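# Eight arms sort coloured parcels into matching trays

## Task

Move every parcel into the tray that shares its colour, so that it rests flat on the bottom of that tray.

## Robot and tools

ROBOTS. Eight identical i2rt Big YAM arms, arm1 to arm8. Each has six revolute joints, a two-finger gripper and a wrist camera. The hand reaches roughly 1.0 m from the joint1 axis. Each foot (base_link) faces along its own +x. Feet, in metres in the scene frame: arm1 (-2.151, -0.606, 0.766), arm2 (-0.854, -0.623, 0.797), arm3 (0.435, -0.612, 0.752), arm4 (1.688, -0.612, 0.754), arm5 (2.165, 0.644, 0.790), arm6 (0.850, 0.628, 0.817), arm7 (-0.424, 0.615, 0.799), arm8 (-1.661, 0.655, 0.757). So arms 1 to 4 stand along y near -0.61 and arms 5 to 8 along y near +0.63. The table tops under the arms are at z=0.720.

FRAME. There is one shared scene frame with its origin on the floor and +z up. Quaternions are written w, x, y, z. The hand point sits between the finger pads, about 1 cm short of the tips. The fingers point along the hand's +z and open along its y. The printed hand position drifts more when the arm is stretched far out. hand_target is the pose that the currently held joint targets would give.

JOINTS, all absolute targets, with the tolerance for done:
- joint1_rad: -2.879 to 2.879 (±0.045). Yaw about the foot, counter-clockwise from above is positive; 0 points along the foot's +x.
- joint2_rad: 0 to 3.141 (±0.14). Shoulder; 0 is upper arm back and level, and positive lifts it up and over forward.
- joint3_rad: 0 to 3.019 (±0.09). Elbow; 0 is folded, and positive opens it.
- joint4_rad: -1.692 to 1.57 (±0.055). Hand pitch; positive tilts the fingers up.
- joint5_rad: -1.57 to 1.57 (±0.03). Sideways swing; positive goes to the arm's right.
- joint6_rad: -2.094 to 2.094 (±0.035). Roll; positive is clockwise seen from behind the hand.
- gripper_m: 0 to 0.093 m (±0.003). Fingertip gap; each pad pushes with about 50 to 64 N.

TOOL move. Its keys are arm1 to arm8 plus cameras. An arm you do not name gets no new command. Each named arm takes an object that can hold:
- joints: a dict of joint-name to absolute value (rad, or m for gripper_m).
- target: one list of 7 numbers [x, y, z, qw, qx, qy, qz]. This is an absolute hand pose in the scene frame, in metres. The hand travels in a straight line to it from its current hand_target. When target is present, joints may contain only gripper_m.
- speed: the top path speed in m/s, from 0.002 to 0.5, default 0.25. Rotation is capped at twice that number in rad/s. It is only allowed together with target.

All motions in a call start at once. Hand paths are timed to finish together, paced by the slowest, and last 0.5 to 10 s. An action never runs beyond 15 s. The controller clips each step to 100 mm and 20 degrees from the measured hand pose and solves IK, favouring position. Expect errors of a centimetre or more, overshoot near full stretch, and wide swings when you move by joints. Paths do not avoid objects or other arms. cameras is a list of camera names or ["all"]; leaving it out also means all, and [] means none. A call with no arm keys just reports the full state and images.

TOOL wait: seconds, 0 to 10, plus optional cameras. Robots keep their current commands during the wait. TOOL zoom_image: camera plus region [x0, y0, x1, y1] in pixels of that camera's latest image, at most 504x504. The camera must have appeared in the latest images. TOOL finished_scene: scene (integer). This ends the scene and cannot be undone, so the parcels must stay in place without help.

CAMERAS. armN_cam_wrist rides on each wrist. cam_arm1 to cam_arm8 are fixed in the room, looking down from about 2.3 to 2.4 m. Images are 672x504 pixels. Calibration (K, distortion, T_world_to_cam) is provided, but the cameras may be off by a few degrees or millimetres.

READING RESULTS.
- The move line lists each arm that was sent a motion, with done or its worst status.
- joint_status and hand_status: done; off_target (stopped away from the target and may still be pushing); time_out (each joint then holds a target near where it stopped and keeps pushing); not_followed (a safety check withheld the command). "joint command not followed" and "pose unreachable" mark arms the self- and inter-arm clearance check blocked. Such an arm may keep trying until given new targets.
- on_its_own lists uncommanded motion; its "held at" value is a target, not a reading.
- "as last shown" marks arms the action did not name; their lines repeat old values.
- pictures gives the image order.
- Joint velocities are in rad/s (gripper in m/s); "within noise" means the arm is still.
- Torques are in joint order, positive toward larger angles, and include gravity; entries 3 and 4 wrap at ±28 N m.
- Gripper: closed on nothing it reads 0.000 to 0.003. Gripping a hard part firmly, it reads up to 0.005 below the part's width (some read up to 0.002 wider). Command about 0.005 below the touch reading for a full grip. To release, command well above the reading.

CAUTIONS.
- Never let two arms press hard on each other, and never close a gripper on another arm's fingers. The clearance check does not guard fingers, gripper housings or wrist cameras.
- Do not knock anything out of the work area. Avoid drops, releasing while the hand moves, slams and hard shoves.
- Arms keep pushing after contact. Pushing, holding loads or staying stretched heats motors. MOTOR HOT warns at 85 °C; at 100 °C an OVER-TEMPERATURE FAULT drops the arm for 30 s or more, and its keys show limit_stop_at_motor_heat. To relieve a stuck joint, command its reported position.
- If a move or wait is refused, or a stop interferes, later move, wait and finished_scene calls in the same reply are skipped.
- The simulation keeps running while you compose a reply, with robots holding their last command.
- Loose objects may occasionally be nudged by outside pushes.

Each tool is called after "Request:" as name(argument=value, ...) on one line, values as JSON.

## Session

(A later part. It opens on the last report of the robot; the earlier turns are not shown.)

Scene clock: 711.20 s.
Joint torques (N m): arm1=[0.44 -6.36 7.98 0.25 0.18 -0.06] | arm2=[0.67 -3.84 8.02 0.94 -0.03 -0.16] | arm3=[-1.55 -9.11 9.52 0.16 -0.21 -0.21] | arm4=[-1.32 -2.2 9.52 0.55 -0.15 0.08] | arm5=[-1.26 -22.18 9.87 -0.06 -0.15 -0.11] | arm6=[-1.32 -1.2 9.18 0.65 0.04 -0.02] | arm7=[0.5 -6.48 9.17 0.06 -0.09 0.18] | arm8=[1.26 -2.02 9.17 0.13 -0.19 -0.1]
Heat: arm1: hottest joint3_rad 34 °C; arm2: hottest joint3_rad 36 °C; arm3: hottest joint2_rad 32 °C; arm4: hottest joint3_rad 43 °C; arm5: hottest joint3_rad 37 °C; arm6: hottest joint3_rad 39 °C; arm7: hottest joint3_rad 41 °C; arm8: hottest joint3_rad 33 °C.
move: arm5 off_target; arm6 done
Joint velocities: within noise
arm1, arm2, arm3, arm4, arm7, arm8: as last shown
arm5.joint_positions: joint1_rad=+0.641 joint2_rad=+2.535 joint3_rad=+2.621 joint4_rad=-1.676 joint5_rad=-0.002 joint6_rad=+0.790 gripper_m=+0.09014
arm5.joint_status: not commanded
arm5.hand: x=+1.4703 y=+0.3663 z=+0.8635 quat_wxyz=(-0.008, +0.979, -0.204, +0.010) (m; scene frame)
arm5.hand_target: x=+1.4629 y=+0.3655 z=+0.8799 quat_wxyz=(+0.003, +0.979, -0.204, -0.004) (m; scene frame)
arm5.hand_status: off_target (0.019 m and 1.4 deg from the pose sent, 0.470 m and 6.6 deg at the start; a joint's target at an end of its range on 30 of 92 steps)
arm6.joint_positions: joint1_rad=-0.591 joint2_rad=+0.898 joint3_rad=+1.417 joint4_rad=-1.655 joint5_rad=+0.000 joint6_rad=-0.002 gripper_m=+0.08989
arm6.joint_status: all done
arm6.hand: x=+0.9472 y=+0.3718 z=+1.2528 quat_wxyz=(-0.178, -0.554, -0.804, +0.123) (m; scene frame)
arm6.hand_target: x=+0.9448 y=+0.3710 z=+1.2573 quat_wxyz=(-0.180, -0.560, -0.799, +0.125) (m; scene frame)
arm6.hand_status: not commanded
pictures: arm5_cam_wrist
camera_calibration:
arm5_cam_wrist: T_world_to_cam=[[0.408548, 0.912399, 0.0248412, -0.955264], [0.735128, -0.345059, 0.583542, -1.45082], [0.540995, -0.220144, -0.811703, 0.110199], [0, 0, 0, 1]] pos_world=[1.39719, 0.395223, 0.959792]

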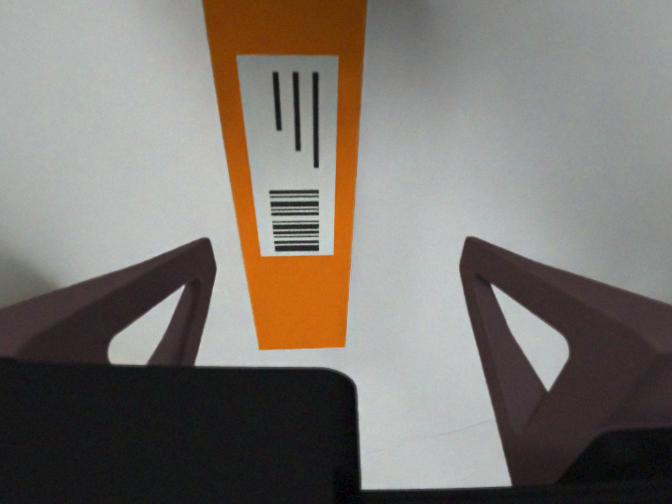

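Request:
move(arm5={"target":[1.470,0.340,0.757,0,0.979,-0.2036,0],"speed":0.16}, cameras=["arm5_cam_wrist"])

Request:
move(arm5={"joints":{"gripper_m":0.05}}, cameras=[])

Request:
move(arm5={"target":[1.477,0.343,0.88,0,0.979,-0.2036,0],"speed":0.28}, cameras=["arm5_cam_wrist"])

Request:
move(arm5={"joints":{"joint2_rad":1.2,"joint3_rad":1.43,"joint4_rad":-1.66}}, cameras=[])

Request:
move(arm5={"joints":{"joint1_rad":-1.693,"joint6_rad":0.115}}, cameras=["cam_arm5"])

Request:
zoom_image(camera="cam_arm5", region=[380, 20, 560, 170])

Request:
move(arm5={"target":[2.427,1.296,0.88,0,-0.511,0.859,0],"speed":0.35}, cameras=["arm5_cam_wrist"])

Scene clock: 745.37 s.
Joint torques (N m): arm1=[0.5 -6.53 7.97 0.31 0.19 -0.09] | arm2=[0.67 -3.78 8.03 0.92 -0.03 -0.16] | arm3=[-1.55 -9.17 9.5 0.13 -0.21 -0.2] | arm4=[-1.38 -2.2 9.51 0.55 -0.15 0.08] | arm5=[-0.15 -23.12 7.32 0.62 0.04 0.05] | arm6=[-1.32 -1.2 9.2 0.66 0.04 -0.02] | arm7=[0.62 -6.42 9.18 0.06 -0.09 0.19] | arm8=[1.2 -1.9 9.18 0.18 -0.18 -0.1]
Heat: arm1: hottest joint3_rad 34 °C; arm2: hottest joint3_rad 36 °C; arm3: hottest joint2_rad 32 °C; arm4: hottest joint3_rad 43 °C; arm5: hottest joint3_rad 38 °C; arm6: hottest joint3_rad 38 °C; arm7: hottest joint3_rad 41 °C; arm8: hottest joint3_rad 33 °C.
move: arm5 done
Joint velocities: within noise
arm1, arm2, arm3, arm4, arm6, arm7, arm8: as last shown
arm5.joint_positions: joint1_rad=+0.669 joint2_rad=+2.581 joint3_rad=+2.423 joint4_rad=-1.427 joint5_rad=-0.006 joint6_rad=+0.813 gripper_m=+0.09012
arm5.joint_status: not commanded
arm5.hand: x=+1.4743 y=+0.3453 z=+0.7545 quat_wxyz=(-0.005, +0.979, -0.201, +0.009) (m; scene frame)
arm5.hand_target: x=+1.4702 y=+0.3401 z=+0.7569 quat_wxyz=(+0.000, +0.979, -0.204, +0.000) (m; scene frame)
arm5.hand_status: done (0.007 m and 1.1 deg from the pose sent, 0.110 m and 1.4 deg at the start)
pictures: arm5_cam_wrist
camera_calibration:
arm5_cam_wrist: T_world_to_cam=[[0.404394, 0.914405, 0.0181471, -0.924579], [0.738852, -0.338322, 0.582783, -1.40453], [0.539039, -0.222266, -0.812425, 0.0191819], [0, 0, 0, 1]] pos_world=[1.40129, 0.37452, 0.850897]

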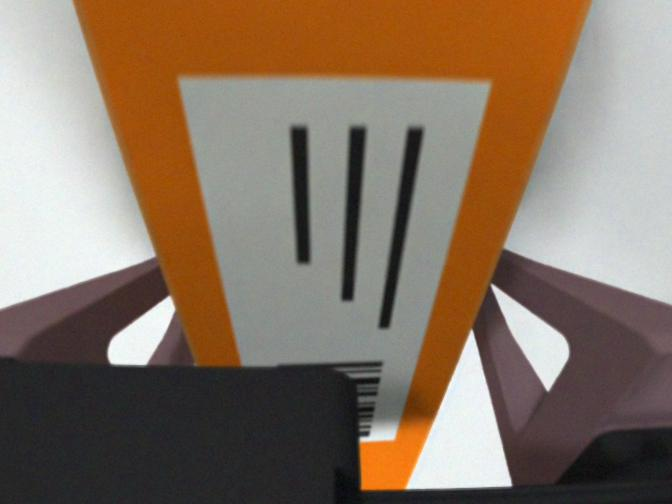

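Scene clock: 746.07 s.
Joint torques (N m): arm1=[0.91 -6.71 7.95 0.32 0.19 -0.06] | arm2=[0.67 -3.84 8.03 0.94 -0.03 -0.16] | arm3=[-1.49 -9.11 9.51 0.16 -0.2 -0.2] | arm4=[-1.38 -2.14 9.51 0.55 -0.15 0.08] | arm5=[-0.21 -21.95 7.49 0.51 0.04 0.09] | arm6=[-1.32 -1.2 9.21 0.66 0.04 -0.01] | arm7=[0.79 -6.36 9.16 0.08 -0.07 0.2] | arm8=[1.38 -2.02 9.21 0.18 -0.2 -0.07]
Heat: arm1: hottest joint3_rad 34 °C; arm2: hottest joint3_rad 36 °C; arm3: hottest joint2_rad 32 °C; arm4: hottest joint3_rad 43 °C; arm5: hottest joint3_rad 38 °C; arm6: hottest joint3_rad 38 °C; arm7: hottest joint3_rad 41 °C; arm8: hottest joint3_rad 33 °C.
move: arm5 off_target
Joint velocities: within noise
arm1, arm3, arm6, arm7: as last shown
arm2.joint_positions: joint1_rad=-0.606 joint2_rad=+0.900 joint3_rad=+1.301 joint4_rad=-1.656 joint5_rad=+0.002 joint6_rad=-0.004 gripper_m=+0.08995
arm2.joint_status: not commanded
arm2.hand: x=-0.9335 y=-0.3678 z=+1.1825 quat_wxyz=(-0.094, +0.797, -0.583, -0.127) (m; scene frame)
arm2.hand_target: x=-0.9347 y=-0.3693 z=+1.1817 quat_wxyz=(-0.093, +0.802, -0.577, -0.125) (m; scene frame)
arm2.hand_status: not commanded
arm4.joint_positions: joint1_rad=+1.015 joint2_rad=+0.900 joint3_rad=+1.307 joint4_rad=-1.653 joint5_rad=+0.014 joint6_rad=+0.001 gripper_m=+0.08992
arm4.joint_status: not commanded
arm4.hand: x=+1.5911 y=-0.3587 z=+1.1400 quat_wxyz=(-0.088, +0.820, -0.549, -0.133) (m; scene frame)
arm4.hand_target: x=+1.5954 y=-0.3593 z=+1.1363 quat_wxyz=(-0.084, +0.816, -0.557, -0.127) (m; scene frame)
arm4.hand_status: not commanded
arm5.joint_positions: joint1_rad=+0.669 joint2_rad=+2.581 joint3_rad=+2.423 joint4_rad=-1.427 joint5_rad=-0.007 joint6_rad=+0.814 gripper_m=+0.05890
arm5.joint_status: gripper_m off_target (ended at +0.05893, target +0.05000)
arm5.hand: x=+1.4744 y=+0.3450 z=+0.7545 quat_wxyz=(-0.004, +0.979, -0.201, +0.009) (m; scene frame)
arm5.hand_target: x=+1.4702 y=+0.3401 z=+0.7569 quat_wxyz=(+0.000, +0.979, -0.204, +0.000) (m; scene frame)
arm5.hand_status: not commanded
arm8.joint_positions: joint1_rad=-0.394 joint2_rad=+0.895 joint3_rad=+1.303 joint4_rad=-1.654 joint5_rad=+0.003 joint6_rad=+0.003 gripper_m=+0.08993
arm8.joint_status: not commanded
arm8.hand: x=-1.8863 y=+0.5121 z=+1.1447 quat_wxyz=(-0.045, -0.947, -0.276, +0.156) (m; scene frame)
arm8.hand_target: x=-1.8866 y=+0.5133 z=+1.1417 quat_wxyz=(-0.043, -0.948, -0.277, +0.149) (m; scene frame)
arm8.hand_status: not commanded
pictures: none
No camera images: "cameras" was empty.

Scene clock: 747.77 s.
Joint torques (N m): arm1=[0.85 -6.83 7.98 0.23 0.18 -0.06] | arm2=[0.67 -3.84 8.02 0.94 -0.04 -0.16] | arm3=[-1.55 -9.29 9.51 0.16 -0.2 -0.2] | arm4=[-1.32 -2.2 9.51 0.55 -0.15 0.08] | arm5=[-1.03 -21.6 10.26 -0.27 -0.1 0.03] | arm6=[-1.26 -1.2 9.21 0.65 0.04 -0.02] | arm7=[0.44 -6.36 9.14 0.08 -0.08 0.18] | arm8=[1.32 -2.02 9.16 0.25 -0.18 -0.08]
Heat: arm1: hottest joint3_rad 34 °C; arm2: hottest joint3_rad 36 °C; arm3: hottest joint2_rad 32 °C; arm4: hottest joint3_rad 43 °C; arm5: hottest joint3_rad 38 °C; arm6: hottest joint3_rad 38 °C; arm7: hottest joint3_rad 41 °C; arm8: hottest joint3_rad 33 °C.
move: arm5 off_target
Joint velocities: within noise
arm1, arm2, arm3, arm4, arm6, arm8: as last shown
arm5.joint_positions: joint1_rad=+0.669 joint2_rad=+2.506 joint3_rad=+2.564 joint4_rad=-1.660 joint5_rad=-0.004 joint6_rad=+0.814 gripper_m=+0.05890
arm5.joint_status: not commanded
arm5.hand: x=+1.4849 y=+0.3495 z=+0.8633 quat_wxyz=(-0.011, +0.979, -0.201, +0.015) (m; scene frame)
arm5.hand_target: x=+1.4779 y=+0.3434 z=+0.8801 quat_wxyz=(+0.001, +0.979, -0.203, -0.001) (m; scene frame)
arm5.hand_status: off_target (0.020 m and 2.1 deg from the pose sent, 0.125 m and 1.1 deg at the start; pose on its path clipped on 4 of 51 steps)
arm7.joint_positions: joint1_rad=+2.174 joint2_rad=+1.192 joint3_rad=+1.440 joint4_rad=-1.652 joint5_rad=+0.001 joint6_rad=+0.147 gripper_m=+0.08992
arm7.joint_status: not commanded
arm7.hand: x=-0.4100 y=+0.9698 z=+1.1590 quat_wxyz=(-0.057, +0.637, -0.766, -0.063) (m; scene frame)
arm7.hand_target: x=-0.4136 y=+0.9680 z=+1.1519 quat_wxyz=(-0.047, +0.639, -0.766, -0.054) (m; scene frame)
arm7.hand_status: not commanded
pictures: arm5_cam_wrist
camera_calibration:
arm5_cam_wrist: T_world_to_cam=[[0.404421, 0.913991, 0.0326223, -0.947031], [0.729753, -0.34399, 0.590873, -1.46586], [0.551274, -0.215156, -0.806105, 0.076599], [0, 0, 0, 1]] pos_world=[1.41049, 0.377817, 0.958778]

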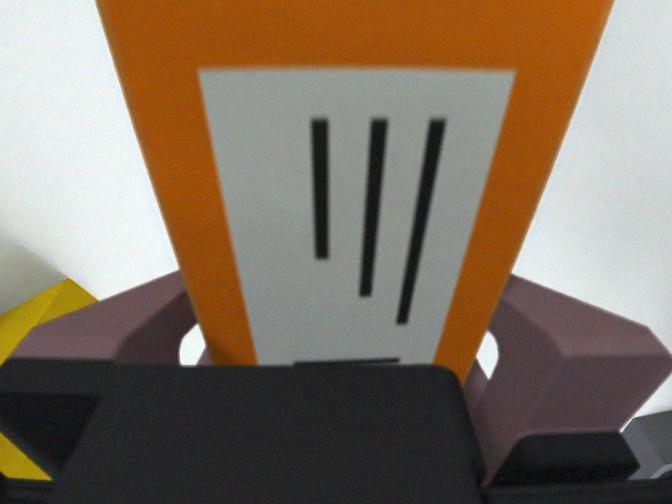

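Scene clock: 749.57 s.
Joint torques (N m): arm1=[0.32 -6.59 8.01 0.39 0.18 -0.08] | arm2=[0.67 -3.84 8.02 0.94 -0.03 -0.16] | arm3=[-1.55 -9.17 9.47 0.13 -0.21 -0.2] | arm4=[-1.32 -2.2 9.51 0.55 -0.15 0.08] | arm5=[-0.5 -7.06 7.53 0.53 -0.07 0.01] | arm6=[-1.32 -1.26 9.2 0.66 0.04 -0.02] | arm7=[0.44 -6.36 9.11 0.05 -0.09 0.18] | arm8=[1.32 -1.9 9.18 0.18 -0.16 -0.08]
Heat: arm1: hottest joint3_rad 34 °C; arm2: hottest joint3_rad 36 °C; arm3: hottest joint2_rad 32 °C; arm4: hottest joint3_rad 43 °C; arm5: hottest joint3_rad 38 °C; arm6: hottest joint3_rad 38 °C; arm7: hottest joint3_rad 41 °C; arm8: hottest joint3_rad 33 °C.
move: arm5 done
Joint velocities: within noise
arm1, arm2, arm3, arm4, arm6, arm7, arm8: as last shown
arm5.joint_positions: joint1_rad=+0.669 joint2_rad=+1.215 joint3_rad=+1.420 joint4_rad=-1.660 joint5_rad=-0.004 joint6_rad=+0.814 gripper_m=+0.05888
arm5.joint_status: all done
arm5.hand: x=+1.8369 y=+0.5005 z=+1.1311 quat_wxyz=(+0.032, +0.978, -0.201, -0.045) (m; scene frame)
arm5.hand_target: x=+1.8388 y=+0.4999 z=+1.1400 quat_wxyz=(+0.039, +0.977, -0.203, -0.055) (m; scene frame)
arm5.hand_status: not commanded
pictures: none
No camera images: "cameras" was empty.

Scene clock: 751.80 s.
Joint torques (N m): arm1=[0.67 -7 7.95 0.35 0.19 -0.07] | arm2=[0.73 -3.84 8.02 0.94 -0.03 -0.16] | arm3=[-1.55 -9.23 9.5 0.17 -0.2 -0.2] | arm4=[-1.32 -2.2 9.51 0.55 -0.15 0.08] | arm5=[-1.49 -7.71 7.41 0.46 -0.2 -0.19] | arm6=[-1.32 -1.2 9.21 0.68 0.04 -0.02] | arm7=[0.62 -6.36 9.17 0.05 -0.09 0.19] | arm8=[1.32 -2.2 9.13 0.14 -0.16 -0.09]
Heat: arm1: hottest joint3_rad 34 °C; arm2: hottest joint3_rad 36 °C; arm3: hottest joint2_rad 32 °C; arm4: hottest joint3_rad 43 °C; arm5: hottest joint3_rad 38 °C; arm6: hottest joint3_rad 38 °C; arm7: hottest joint3_rad 41 °C; arm8: hottest joint3_rad 33 °C.
move: arm5 done
Joint velocities: within noise
arm1, arm2, arm4, arm6, arm7, arm8: as last shown
arm3.joint_positions: joint1_rad=-2.388 joint2_rad=+1.200 joint3_rad=+1.426 joint4_rad=-1.654 joint5_rad=-0.002 joint6_rad=+0.011 gripper_m=+0.08998
arm3.joint_status: not commanded
arm3.hand: x=+0.7850 y=-0.5632 z=+1.1046 quat_wxyz=(-0.075, +0.066, -0.995, -0.009) (m; scene frame)
arm3.hand_target: x=+0.7845 y=-0.5673 z=+1.1055 quat_wxyz=(-0.073, +0.067, -0.995, -0.009) (m; scene frame)
arm3.hand_status: not commanded
arm5.joint_positions: joint1_rad=-1.688 joint2_rad=+1.217 joint3_rad=+1.420 joint4_rad=-1.660 joint5_rad=-0.003 joint6_rad=+0.125 gripper_m=+0.05882
arm5.joint_status: all done
arm5.hand: x=+2.2949 y=+0.9732 z=+1.1350 quat_wxyz=(-0.047, +0.508, -0.859, -0.038) (m; scene frame)
arm5.hand_target: x=+2.2956 y=+0.9707 z=+1.1445 quat_wxyz=(-0.058, +0.510, -0.857, -0.046) (m; scene frame)
arm5.hand_status: not commanded
pictures: cam_arm5

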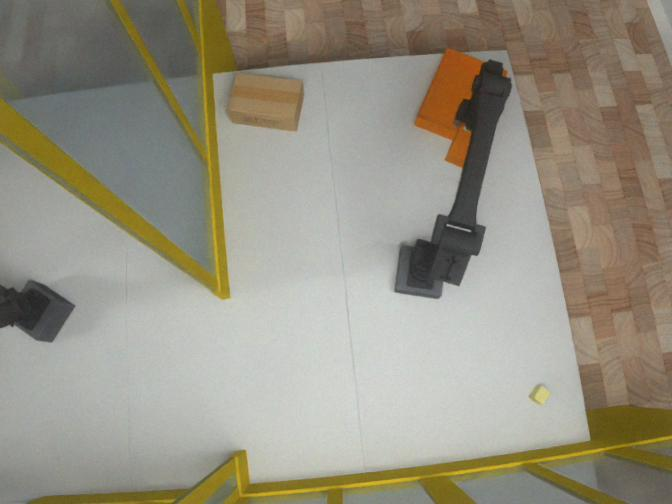

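Scaled by 2.800.

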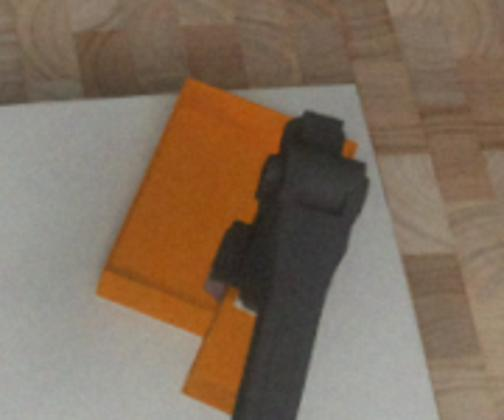

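Scene clock: 754.27 s.
Joint torques (N m): arm1=[0.56 -6.71 7.92 0.25 0.19 -0.09] | arm2=[0.73 -3.84 8.03 0.94 -0.03 -0.16] | arm3=[-1.49 -9.29 9.51 0.17 -0.21 -0.2] | arm4=[-1.38 -2.2 9.51 0.57 -0.15 0.08] | arm5=[-1.38 -19.96 10.24 -0.38 -0.06 -0.14] | arm6=[-1.26 -1.2 9.21 0.65 0.04 -0.02] | arm7=[0.5 -6.53 9.22 0.06 -0.1 0.18] | arm8=[1.26 -1.79 9.21 0.16 -0.17 -0.09]
Heat: arm1: hottest joint3_rad 34 °C; arm2: hottest joint3_rad 36 °C; arm3: hottest joint2_rad 32 °C; arm4: hottest joint3_rad 43 °C; arm5: hottest joint3_rad 38 °C; arm6: hottest joint3_rad 38 °C; arm7: hottest joint3_rad 41 °C; arm8: hottest joint3_rad 33 °C.
move: arm5 off_target
Joint velocities: within noise
arm1, arm2, arm3, arm4, arm6, arm7, arm8: as last shown
arm5.joint_positions: joint1_rad=-1.688 joint2_rad=+2.304 joint3_rad=+2.142 joint4_rad=-1.466 joint5_rad=-0.002 joint6_rad=+0.125 gripper_m=+0.05883
arm5.joint_status: not commanded
arm5.hand: x=+2.4188 y=+1.2835 z=+0.8543 quat_wxyz=(+0.020, +0.509, -0.861, +0.015) (m; scene frame)
arm5.hand_target: x=+2.4264 y=+1.2949 z=+0.8802 quat_wxyz=(+0.000, +0.511, -0.859, +0.000) (m; scene frame)
arm5.hand_status: off_target (0.030 m and 2.9 deg from the pose sent, 0.432 m and 6.9 deg at the start)
pictures: arm5_cam_wrist
camera_calibration:
arm5_cam_wrist: T_world_to_cam=[[0.870928, -0.491279, 0.0113407, -1.4846], [-0.394839, -0.68585, 0.611319, 1.3207], [-0.29255, -0.536893, -0.791303, 2.19688], [0, 0, 0, 1]] pos_world=[2.45714, 1.35594, 0.94787]

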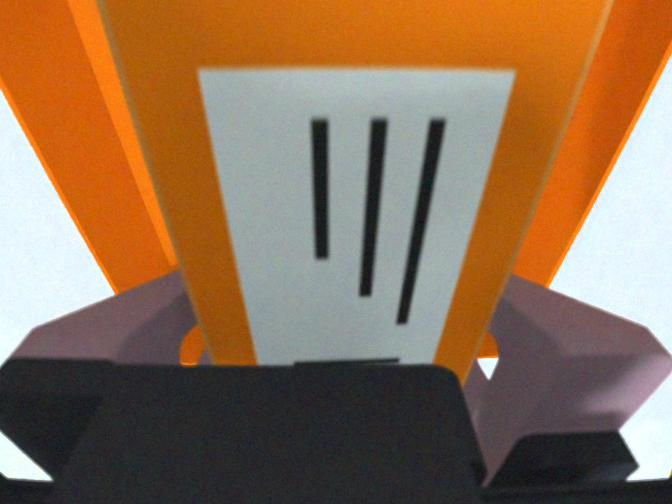

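Request:
move(arm5={"target":[2.423,1.292,0.82,0,-0.511,0.859,0],"speed":0.15}, cameras=[])

Request:
move(arm5={"target":[2.422,1.291,0.767,0,-0.511,0.859,0],"speed":0.12}, cameras=["arm5_cam_wrist"])

Scene clock: 780.00 s.
Joint torques (N m): arm1=[0.79 -6.24 8.02 0.35 0.18 -0.07] | arm2=[0.67 -3.84 8.03 0.94 -0.03 -0.16] | arm3=[-1.73 -9.23 9.48 0.14 -0.21 -0.2] | arm4=[-1.32 -2.2 9.51 0.57 -0.15 0.08] | arm5=[-0.79 -21.13 7.02 0.61 -0.06 -0.11] | arm6=[-1.32 -1.2 9.2 0.66 0.04 -0.02] | arm7=[0.56 -6.59 9.21 0.08 -0.08 0.19] | arm8=[1.2 -2.02 9.17 0.1 -0.18 -0.09]
Heat: arm1: hottest joint3_rad 34 °C; arm2: hottest joint3_rad 36 °C; arm3: hottest joint3_rad 32 °C; arm4: hottest joint3_rad 43 °C; arm5: hottest joint3_rad 42 °C; arm6: hottest joint3_rad 37 °C; arm7: hottest joint3_rad 42 °C; arm8: hottest joint3_rad 33 °C.
move: arm5 done
Joint velocities: within noise
arm1.joint_positions: joint1_rad=-1.550 joint2_rad=+1.198 joint3_rad=+1.439 joint4_rad=-1.653 joint5_rad=+0.005 joint6_rad=+0.197 gripper_m=+0.08989
arm1.joint_status: not commanded
arm1.hand: x=-2.2938 y=-0.9302 z=+1.1252 quat_wxyz=(-0.053, -0.882, -0.464, +0.064) (m; scene frame)
arm1.hand_target: x=-2.2964 y=-0.9262 z=+1.1206 quat_wxyz=(-0.046, -0.883, -0.463, +0.058) (m; scene frame)
arm1.hand_status: not commanded
arm2, arm3, arm4, arm6, arm7, arm8: as last shown
arm5.joint_positions: joint1_rad=-1.688 joint2_rad=+2.322 joint3_rad=+2.064 joint4_rad=-1.347 joint5_rad=-0.002 joint6_rad=+0.125 gripper_m=+0.05882
arm5.joint_status: not commanded
arm5.hand: x=+2.4198 y=+1.2860 z=+0.8127 quat_wxyz=(+0.011, +0.509, -0.861, +0.008) (m; scene frame)
arm5.hand_target: x=+2.4229 y=+1.2920 z=+0.8201 quat_wxyz=(+0.000, +0.511, -0.859, +0.000) (m; scene frame)
arm5.hand_status: done (0.010 m and 1.6 deg from the pose sent, 0.036 m and 2.9 deg at the start)
pictures: none
No camera images: "cameras" was empty.

Scene clock: 781.13 s.
Joint torques (N m): arm1=[0.73 -6.77 7.94 0.29 0.19 -0.09] | arm2=[0.67 -3.84 8.02 0.94 -0.03 -0.16] | arm3=[-1.55 -9.23 9.5 0.16 -0.2 -0.2] | arm4=[-1.32 -2.2 9.51 0.55 -0.15 0.08] | arm5=[0.09 -21.89 6.6 0.64 -0.14 -0.07] | arm6=[-1.38 -1.2 9.2 0.65 0.04 -0.02] | arm7=[0.5 -6.48 9.16 0.03 -0.09 0.19] | arm8=[1.32 -1.96 9.18 0.13 -0.18 -0.11]
Heat: arm1: hottest joint3_rad 34 °C; arm2: hottest joint3_rad 36 °C; arm3: hottest joint3_rad 32 °C; arm4: hottest joint3_rad 43 °C; arm5: hottest joint3_rad 42 °C; arm6: hottest joint3_rad 37 °C; arm7: hottest joint3_rad 42 °C; arm8: hottest joint3_rad 33 °C.
move: arm5 done
Joint velocities: within noise
arm1, arm2, arm3, arm4, arm7, arm8: as last shown
arm5.joint_positions: joint1_rad=-1.688 joint2_rad=+2.368 joint3_rad=+2.002 joint4_rad=-1.239 joint5_rad=-0.001 joint6_rad=+0.125 gripper_m=+0.05883
arm5.joint_status: not commanded
arm5.hand: x=+2.4194 y=+1.2842 z=+0.7595 quat_wxyz=(+0.010, +0.509, -0.861, +0.008) (m; scene frame)
arm5.hand_target: x=+2.4218 y=+1.2909 z=+0.7671 quat_wxyz=(+0.000, +0.511, -0.859, +0.000) (m; scene frame)
arm5.hand_status: done (0.010 m and 1.5 deg from the pose sent, 0.046 m and 1.6 deg at the start)
arm6.joint_positions: joint1_rad=-0.591 joint2_rad=+0.898 joint3_rad=+1.417 joint4_rad=-1.655 joint5_rad=+0.000 joint6_rad=-0.002 gripper_m=+0.08989
arm6.joint_status: not commanded
arm6.hand: x=+0.9472 y=+0.3718 z=+1.2528 quat_wxyz=(-0.178, -0.554, -0.804, +0.123) (m; scene frame)
arm6.hand_target: x=+0.9448 y=+0.3710 z=+1.2573 quat_wxyz=(-0.180, -0.560, -0.799, +0.125) (m; scene frame)
arm6.hand_status: not commanded
pictures: arm5_cam_wrist
camera_calibration:
arm5_cam_wrist: T_world_to_cam=[[0.870867, -0.491424, 0.00958729, -1.48212], [-0.401061, -0.699185, 0.591854, 1.42638], [-0.284148, -0.519271, -0.805988, 2.09059], [0, 0, 0, 1]] pos_world=[2.45683, 1.35453, 0.854993]

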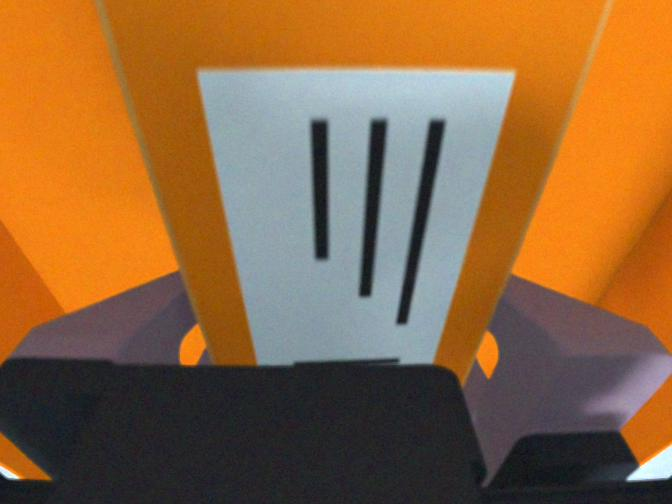

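Release. Also swing arms 1, 3, 7 aside for final views.

Request:
move(arm5={"joints":{"gripper_m":0.066}}, arm7={"joints":{"joint1_rad":1.5}}, cameras=["arm5_cam_wrist"])

Request:
move(arm5={"joints":{"gripper_m":0.09}}, cameras=[])

Request:
move(arm5={"target":[2.422,1.291,0.94,0,-0.511,0.859,0],"speed":0.28}, cameras=[])

Request:
move(arm5={"joints":{"joint2_rad":1.2,"joint3_rad":1.43,"joint4_rad":-1.66,"joint1_rad":-0.9}}, cameras=["cam_arm5","cam_arm7","cam_arm1","cam_arm3"])

Request:
zoom_image(camera="cam_arm5", region=[380, 20, 560, 170])

Request:
zoom_image(camera="cam_arm7", region=[320, 30, 500, 170])

Request:
zoom_image(camera="cam_arm1", region=[90, 310, 260, 480])

Request:
zoom_image(camera="cam_arm3", region=[170, 330, 320, 480])

Scene clock: 797.77 s.
Joint torques (N m): arm1=[0.38 -6.53 8.01 0.25 0.21 -0.06] | arm2=[0.67 -3.84 8.02 0.94 -0.03 -0.16] | arm3=[-1.55 -9.11 9.5 0.14 -0.2 -0.2] | arm4=[-1.38 -2.2 9.51 0.55 -0.15 0.08] | arm5=[-0.79 -20.78 6.89 0.64 -0.12 -0.08] | arm6=[-1.26 -1.2 9.2 0.65 0.04 -0.02] | arm7=[-0.91 -6.59 9.17 0.08 -0.09 0.17] | arm8=[1.38 -2.08 9.22 0.12 -0.18 -0.08]
Heat: arm1: hottest joint3_rad 34 °C; arm2: hottest joint3_rad 37 °C; arm3: hottest joint3_rad 32 °C; arm4: hottest joint3_rad 43 °C; arm5: hottest joint3_rad 40 °C; arm6: hottest joint3_rad 37 °C; arm7: hottest joint3_rad 42 °C; arm8: hottest joint3_rad 33 °C.
move: arm5 done; arm7 done
Joint velocities: within noise
arm1, arm2, arm3, arm4, arm6, arm8: as last shown
arm5.joint_positions: joint1_rad=-1.688 joint2_rad=+2.368 joint3_rad=+2.002 joint4_rad=-1.239 joint5_rad=-0.001 joint6_rad=+0.125 gripper_m=+0.06588
arm5.joint_status: all done
arm5.hand: x=+2.4194 y=+1.2842 z=+0.7595 quat_wxyz=(+0.010, +0.509, -0.861, +0.008) (m; scene frame)
arm5.hand_target: x=+2.4218 y=+1.2909 z=+0.7671 quat_wxyz=(+0.000, +0.511, -0.859, +0.000) (m; scene frame)
arm5.hand_status: not commanded
arm7.joint_positions: joint1_rad=+1.508 joint2_rad=+1.193 joint3_rad=+1.440 joint4_rad=-1.652 joint5_rad=+0.001 joint6_rad=+0.147 gripper_m=+0.08992
arm7.joint_status: all done
arm7.hand: x=-0.1929 y=+0.8854 z=+1.1585 quat_wxyz=(-0.073, +0.351, -0.932, -0.041) (m; scene frame)
arm7.hand_target: x=-0.1921 y=+0.8821 z=+1.1515 quat_wxyz=(-0.062, +0.345, -0.936, -0.035) (m; scene frame)
arm7.hand_status: not commanded
pictures: arm5_cam_wrist
camera_calibration:
arm5_cam_wrist: T_world_to_cam=[[0.870867, -0.491424, 0.00958729, -1.48212], [-0.401061, -0.699185, 0.591854, 1.42638], [-0.284148, -0.519271, -0.805988, 2.09059], [0, 0, 0, 1]] pos_world=[2.45683, 1.35453, 0.854993]

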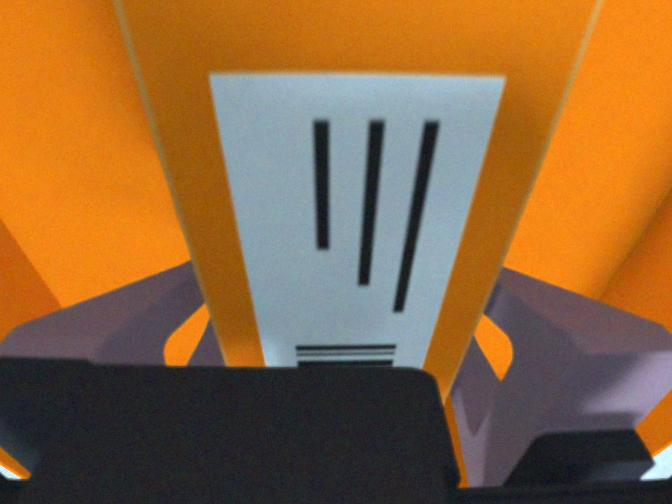

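Scene clock: 798.37 s.
Joint torques (N m): arm1=[0.73 -6.77 7.95 0.31 0.18 -0.08] | arm2=[0.67 -3.84 8.02 0.92 -0.03 -0.16] | arm3=[-1.61 -9.17 9.48 0.13 -0.21 -0.2] | arm4=[-1.38 -2.2 9.51 0.55 -0.15 0.08] | arm5=[-0.56 -21.42 6.76 0.66 -0.17 -0.11] | arm6=[-1.38 -1.2 9.21 0.65 0.04 -0.02] | arm7=[-0.97 -6.36 9.16 0.06 -0.1 0.17] | arm8=[1.49 -2.02 9.21 0.14 -0.17 -0.11]
Heat: arm1: hottest joint3_rad 34 °C; arm2: hottest joint3_rad 37 °C; arm3: hottest joint3_rad 32 °C; arm4: hottest joint3_rad 43 °C; arm5: hottest joint3_rad 40 °C; arm6: hottest joint3_rad 37 °C; arm7: hottest joint3_rad 42 °C; arm8: hottest joint3_rad 33 °C.
move: arm5 done
Joint velocities: within noise
arm1, arm3, arm6, arm7: as last shown
arm2.joint_positions: joint1_rad=-0.606 joint2_rad=+0.900 joint3_rad=+1.301 joint4_rad=-1.656 joint5_rad=+0.002 joint6_rad=-0.004 gripper_m=+0.08995
arm2.joint_status: not commanded
arm2.hand: x=-0.9335 y=-0.3678 z=+1.1825 quat_wxyz=(-0.094, +0.797, -0.583, -0.127) (m; scene frame)
arm2.hand_target: x=-0.9347 y=-0.3693 z=+1.1817 quat_wxyz=(-0.093, +0.802, -0.577, -0.125) (m; scene frame)
arm2.hand_status: not commanded
arm4.joint_positions: joint1_rad=+1.015 joint2_rad=+0.900 joint3_rad=+1.307 joint4_rad=-1.653 joint5_rad=+0.014 joint6_rad=+0.001 gripper_m=+0.08992
arm4.joint_status: not commanded
arm4.hand: x=+1.5911 y=-0.3587 z=+1.1400 quat_wxyz=(-0.088, +0.820, -0.549, -0.133) (m; scene frame)
arm4.hand_target: x=+1.5954 y=-0.3593 z=+1.1363 quat_wxyz=(-0.084, +0.816, -0.557, -0.127) (m; scene frame)
arm4.hand_status: not commanded
arm5.joint_positions: joint1_rad=-1.688 joint2_rad=+2.368 joint3_rad=+2.002 joint4_rad=-1.239 joint5_rad=-0.001 joint6_rad=+0.125 gripper_m=+0.08978
arm5.joint_status: all done
arm5.hand: x=+2.4194 y=+1.2842 z=+0.7595 quat_wxyz=(+0.010, +0.509, -0.861, +0.008) (m; scene frame)
arm5.hand_target: x=+2.4218 y=+1.2909 z=+0.7671 quat_wxyz=(+0.000, +0.511, -0.859, +0.000) (m; scene frame)
arm5.hand_status: not commanded
arm8.joint_positions: joint1_rad=-0.394 joint2_rad=+0.895 joint3_rad=+1.303 joint4_rad=-1.654 joint5_rad=+0.003 joint6_rad=+0.003 gripper_m=+0.08993
arm8.joint_status: not commanded
arm8.hand: x=-1.8863 y=+0.5121 z=+1.1447 quat_wxyz=(-0.045, -0.947, -0.276, +0.156) (m; scene frame)
arm8.hand_target: x=-1.8866 y=+0.5133 z=+1.1417 quat_wxyz=(-0.043, -0.948, -0.277, +0.149) (m; scene frame)
arm8.hand_status: not commanded
pictures: none
No camera images: "cameras" was empty.

Scene clock: 800.20 s.
Joint torques (N m): arm1=[0.62 -6.71 8.08 0.35 0.18 -0.07] | arm2=[0.67 -3.84 8.02 0.94 -0.03 -0.16] | arm3=[-1.61 -9.29 9.51 0.16 -0.21 -0.19] | arm4=[-1.32 -2.2 9.51 0.55 -0.15 0.08] | arm5=[-0.91 -20.25 10.21 -0.24 -0.14 -0.12] | arm6=[-1.32 -1.2 9.18 0.64 0.04 -0.02] | arm7=[-1.26 -6.42 9.17 0.06 -0.1 0.19] | arm8=[1.2 -1.79 9.17 0.17 -0.15 -0.09]
Heat: arm1: hottest joint3_rad 34 °C; arm2: hottest joint3_rad 37 °C; arm3: hottest joint3_rad 32 °C; arm4: hottest joint3_rad 43 °C; arm5: hottest joint3_rad 40 °C; arm6: hottest joint3_rad 37 °C; arm7: hottest joint3_rad 42 °C; arm8: hottest joint3_rad 33 °C.
move: arm5 off_target
Joint velocities: within noise
arm1, arm2, arm3, arm4, arm6, arm7, arm8: as last shown
arm5.joint_positions: joint1_rad=-1.688 joint2_rad=+2.259 joint3_rad=+2.245 joint4_rad=-1.599 joint5_rad=-0.001 joint6_rad=+0.125 gripper_m=+0.08986
arm5.joint_status: not commanded
arm5.hand: x=+2.4180 y=+1.2811 z=+0.9243 quat_wxyz=(+0.014, +0.509, -0.861, +0.011) (m; scene frame)
arm5.hand_target: x=+2.4216 y=+1.2903 z=+0.9400 quat_wxyz=(+0.000, +0.511, -0.859, +0.000) (m; scene frame)
arm5.hand_status: off_target (0.019 m and 2.0 deg from the pose sent, 0.181 m and 1.5 deg at the start; pose on its path clipped on 10 of 55 steps)
pictures: none
No camera images: "cameras" was empty.

Scene clock: 801.97 s.
Joint torques (N m): arm1=[0.73 -6.42 7.92 0.28 0.17 -0.07] | arm2=[0.67 -3.84 8.02 0.94 -0.03 -0.16] | arm3=[-1.55 -9.23 9.48 0.13 -0.21 -0.2] | arm4=[-1.32 -2.2 9.51 0.55 -0.15 0.08] | arm5=[-0.56 -6.01 7.35 0.34 -0.08 -0.09] | arm6=[-1.32 -1.2 9.21 0.66 0.04 -0.02] | arm7=[-0.85 -6.53 9.13 0.09 -0.09 0.18] | arm8=[1.38 -2.14 9.11 0.14 -0.16 -0.09]
Heat: arm1: hottest joint3_rad 34 °C; arm2: hottest joint3_rad 37 °C; arm3: hottest joint3_rad 32 °C; arm4: hottest joint3_rad 43 °C; arm5: hottest joint3_rad 40 °C; arm6: hottest joint3_rad 37 °C; arm7: hottest joint3_rad 42 °C; arm8: hottest joint3_rad 33 °C.
move: arm5 done
Joint velocities: within noise
arm1, arm2, arm3, arm4, arm6, arm7, arm8: as last shown
arm5.joint_positions: joint1_rad=-0.907 joint2_rad=+1.199 joint3_rad=+1.423 joint4_rad=-1.655 joint5_rad=-0.002 joint6_rad=+0.124 gripper_m=+0.08987
arm5.joint_status: all done
arm5.hand: x=+2.0247 y=+0.9677 z=+1.1411 quat_wxyz=(-0.037, +0.797, -0.600, -0.061) (m; scene frame)
arm5.hand_target: x=+2.0225 y=+0.9670 z=+1.1435 quat_wxyz=(-0.038, +0.800, -0.595, -0.062) (m; scene frame)
arm5.hand_status: not commanded
pictures: cam_arm1, cam_arm3, cam_arm5, cam_arm7

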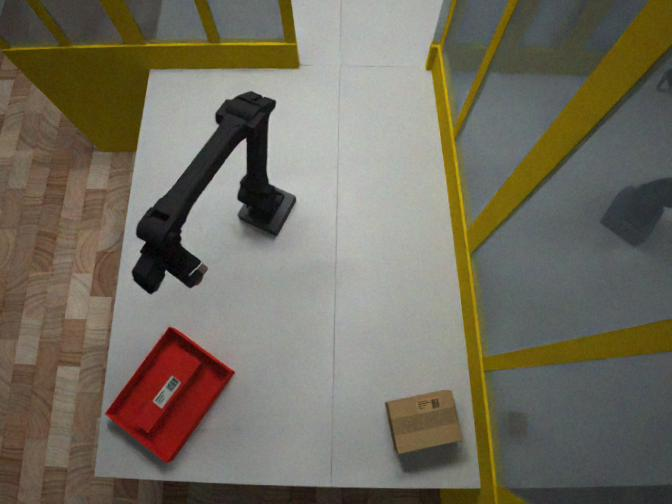

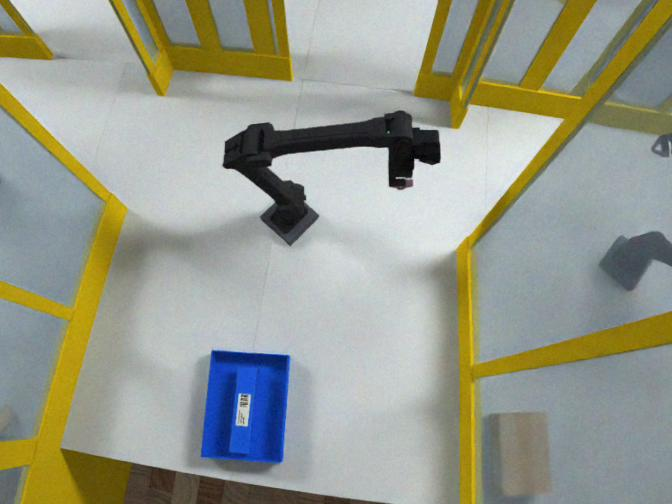

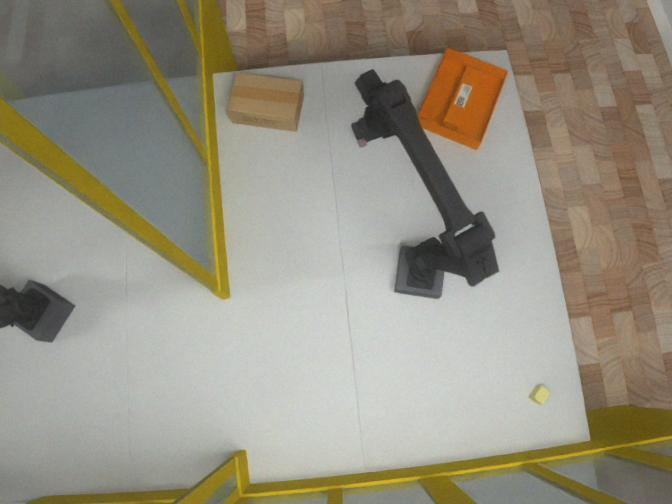

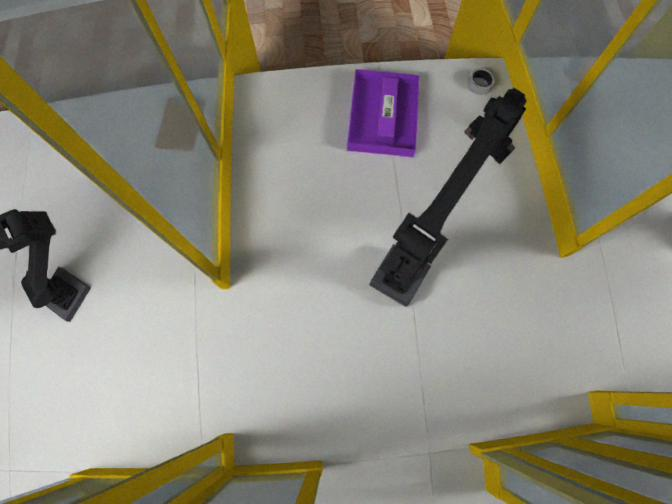

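Scaled by 2.800.

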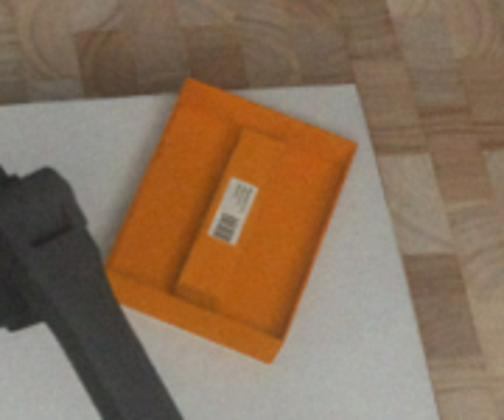

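Scaled by 2.800.

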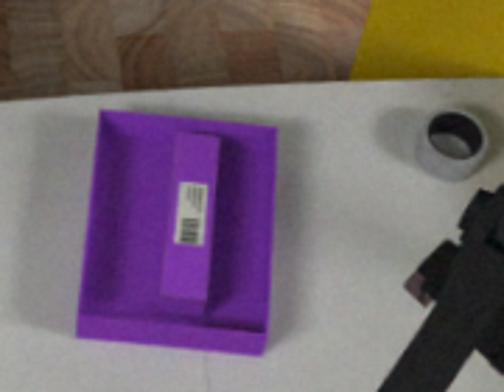

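Scaled by 2.965.

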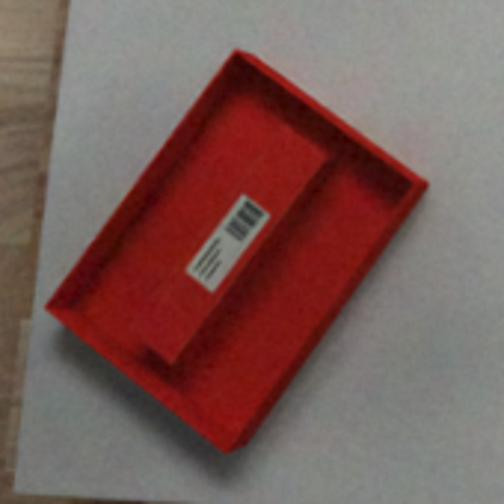

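Scaled by 3.360.

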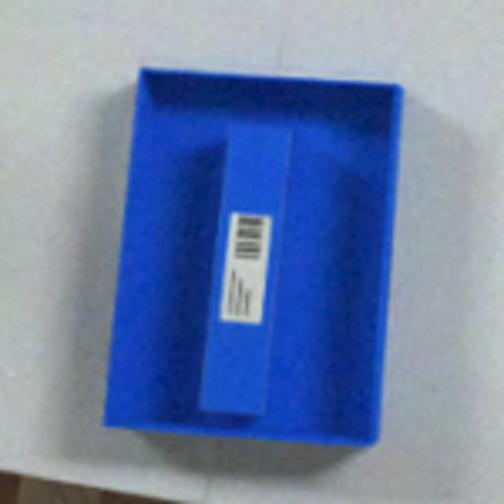

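All flat.

Request:
finished_scene(scene=1)

The scene is finished: the task was done.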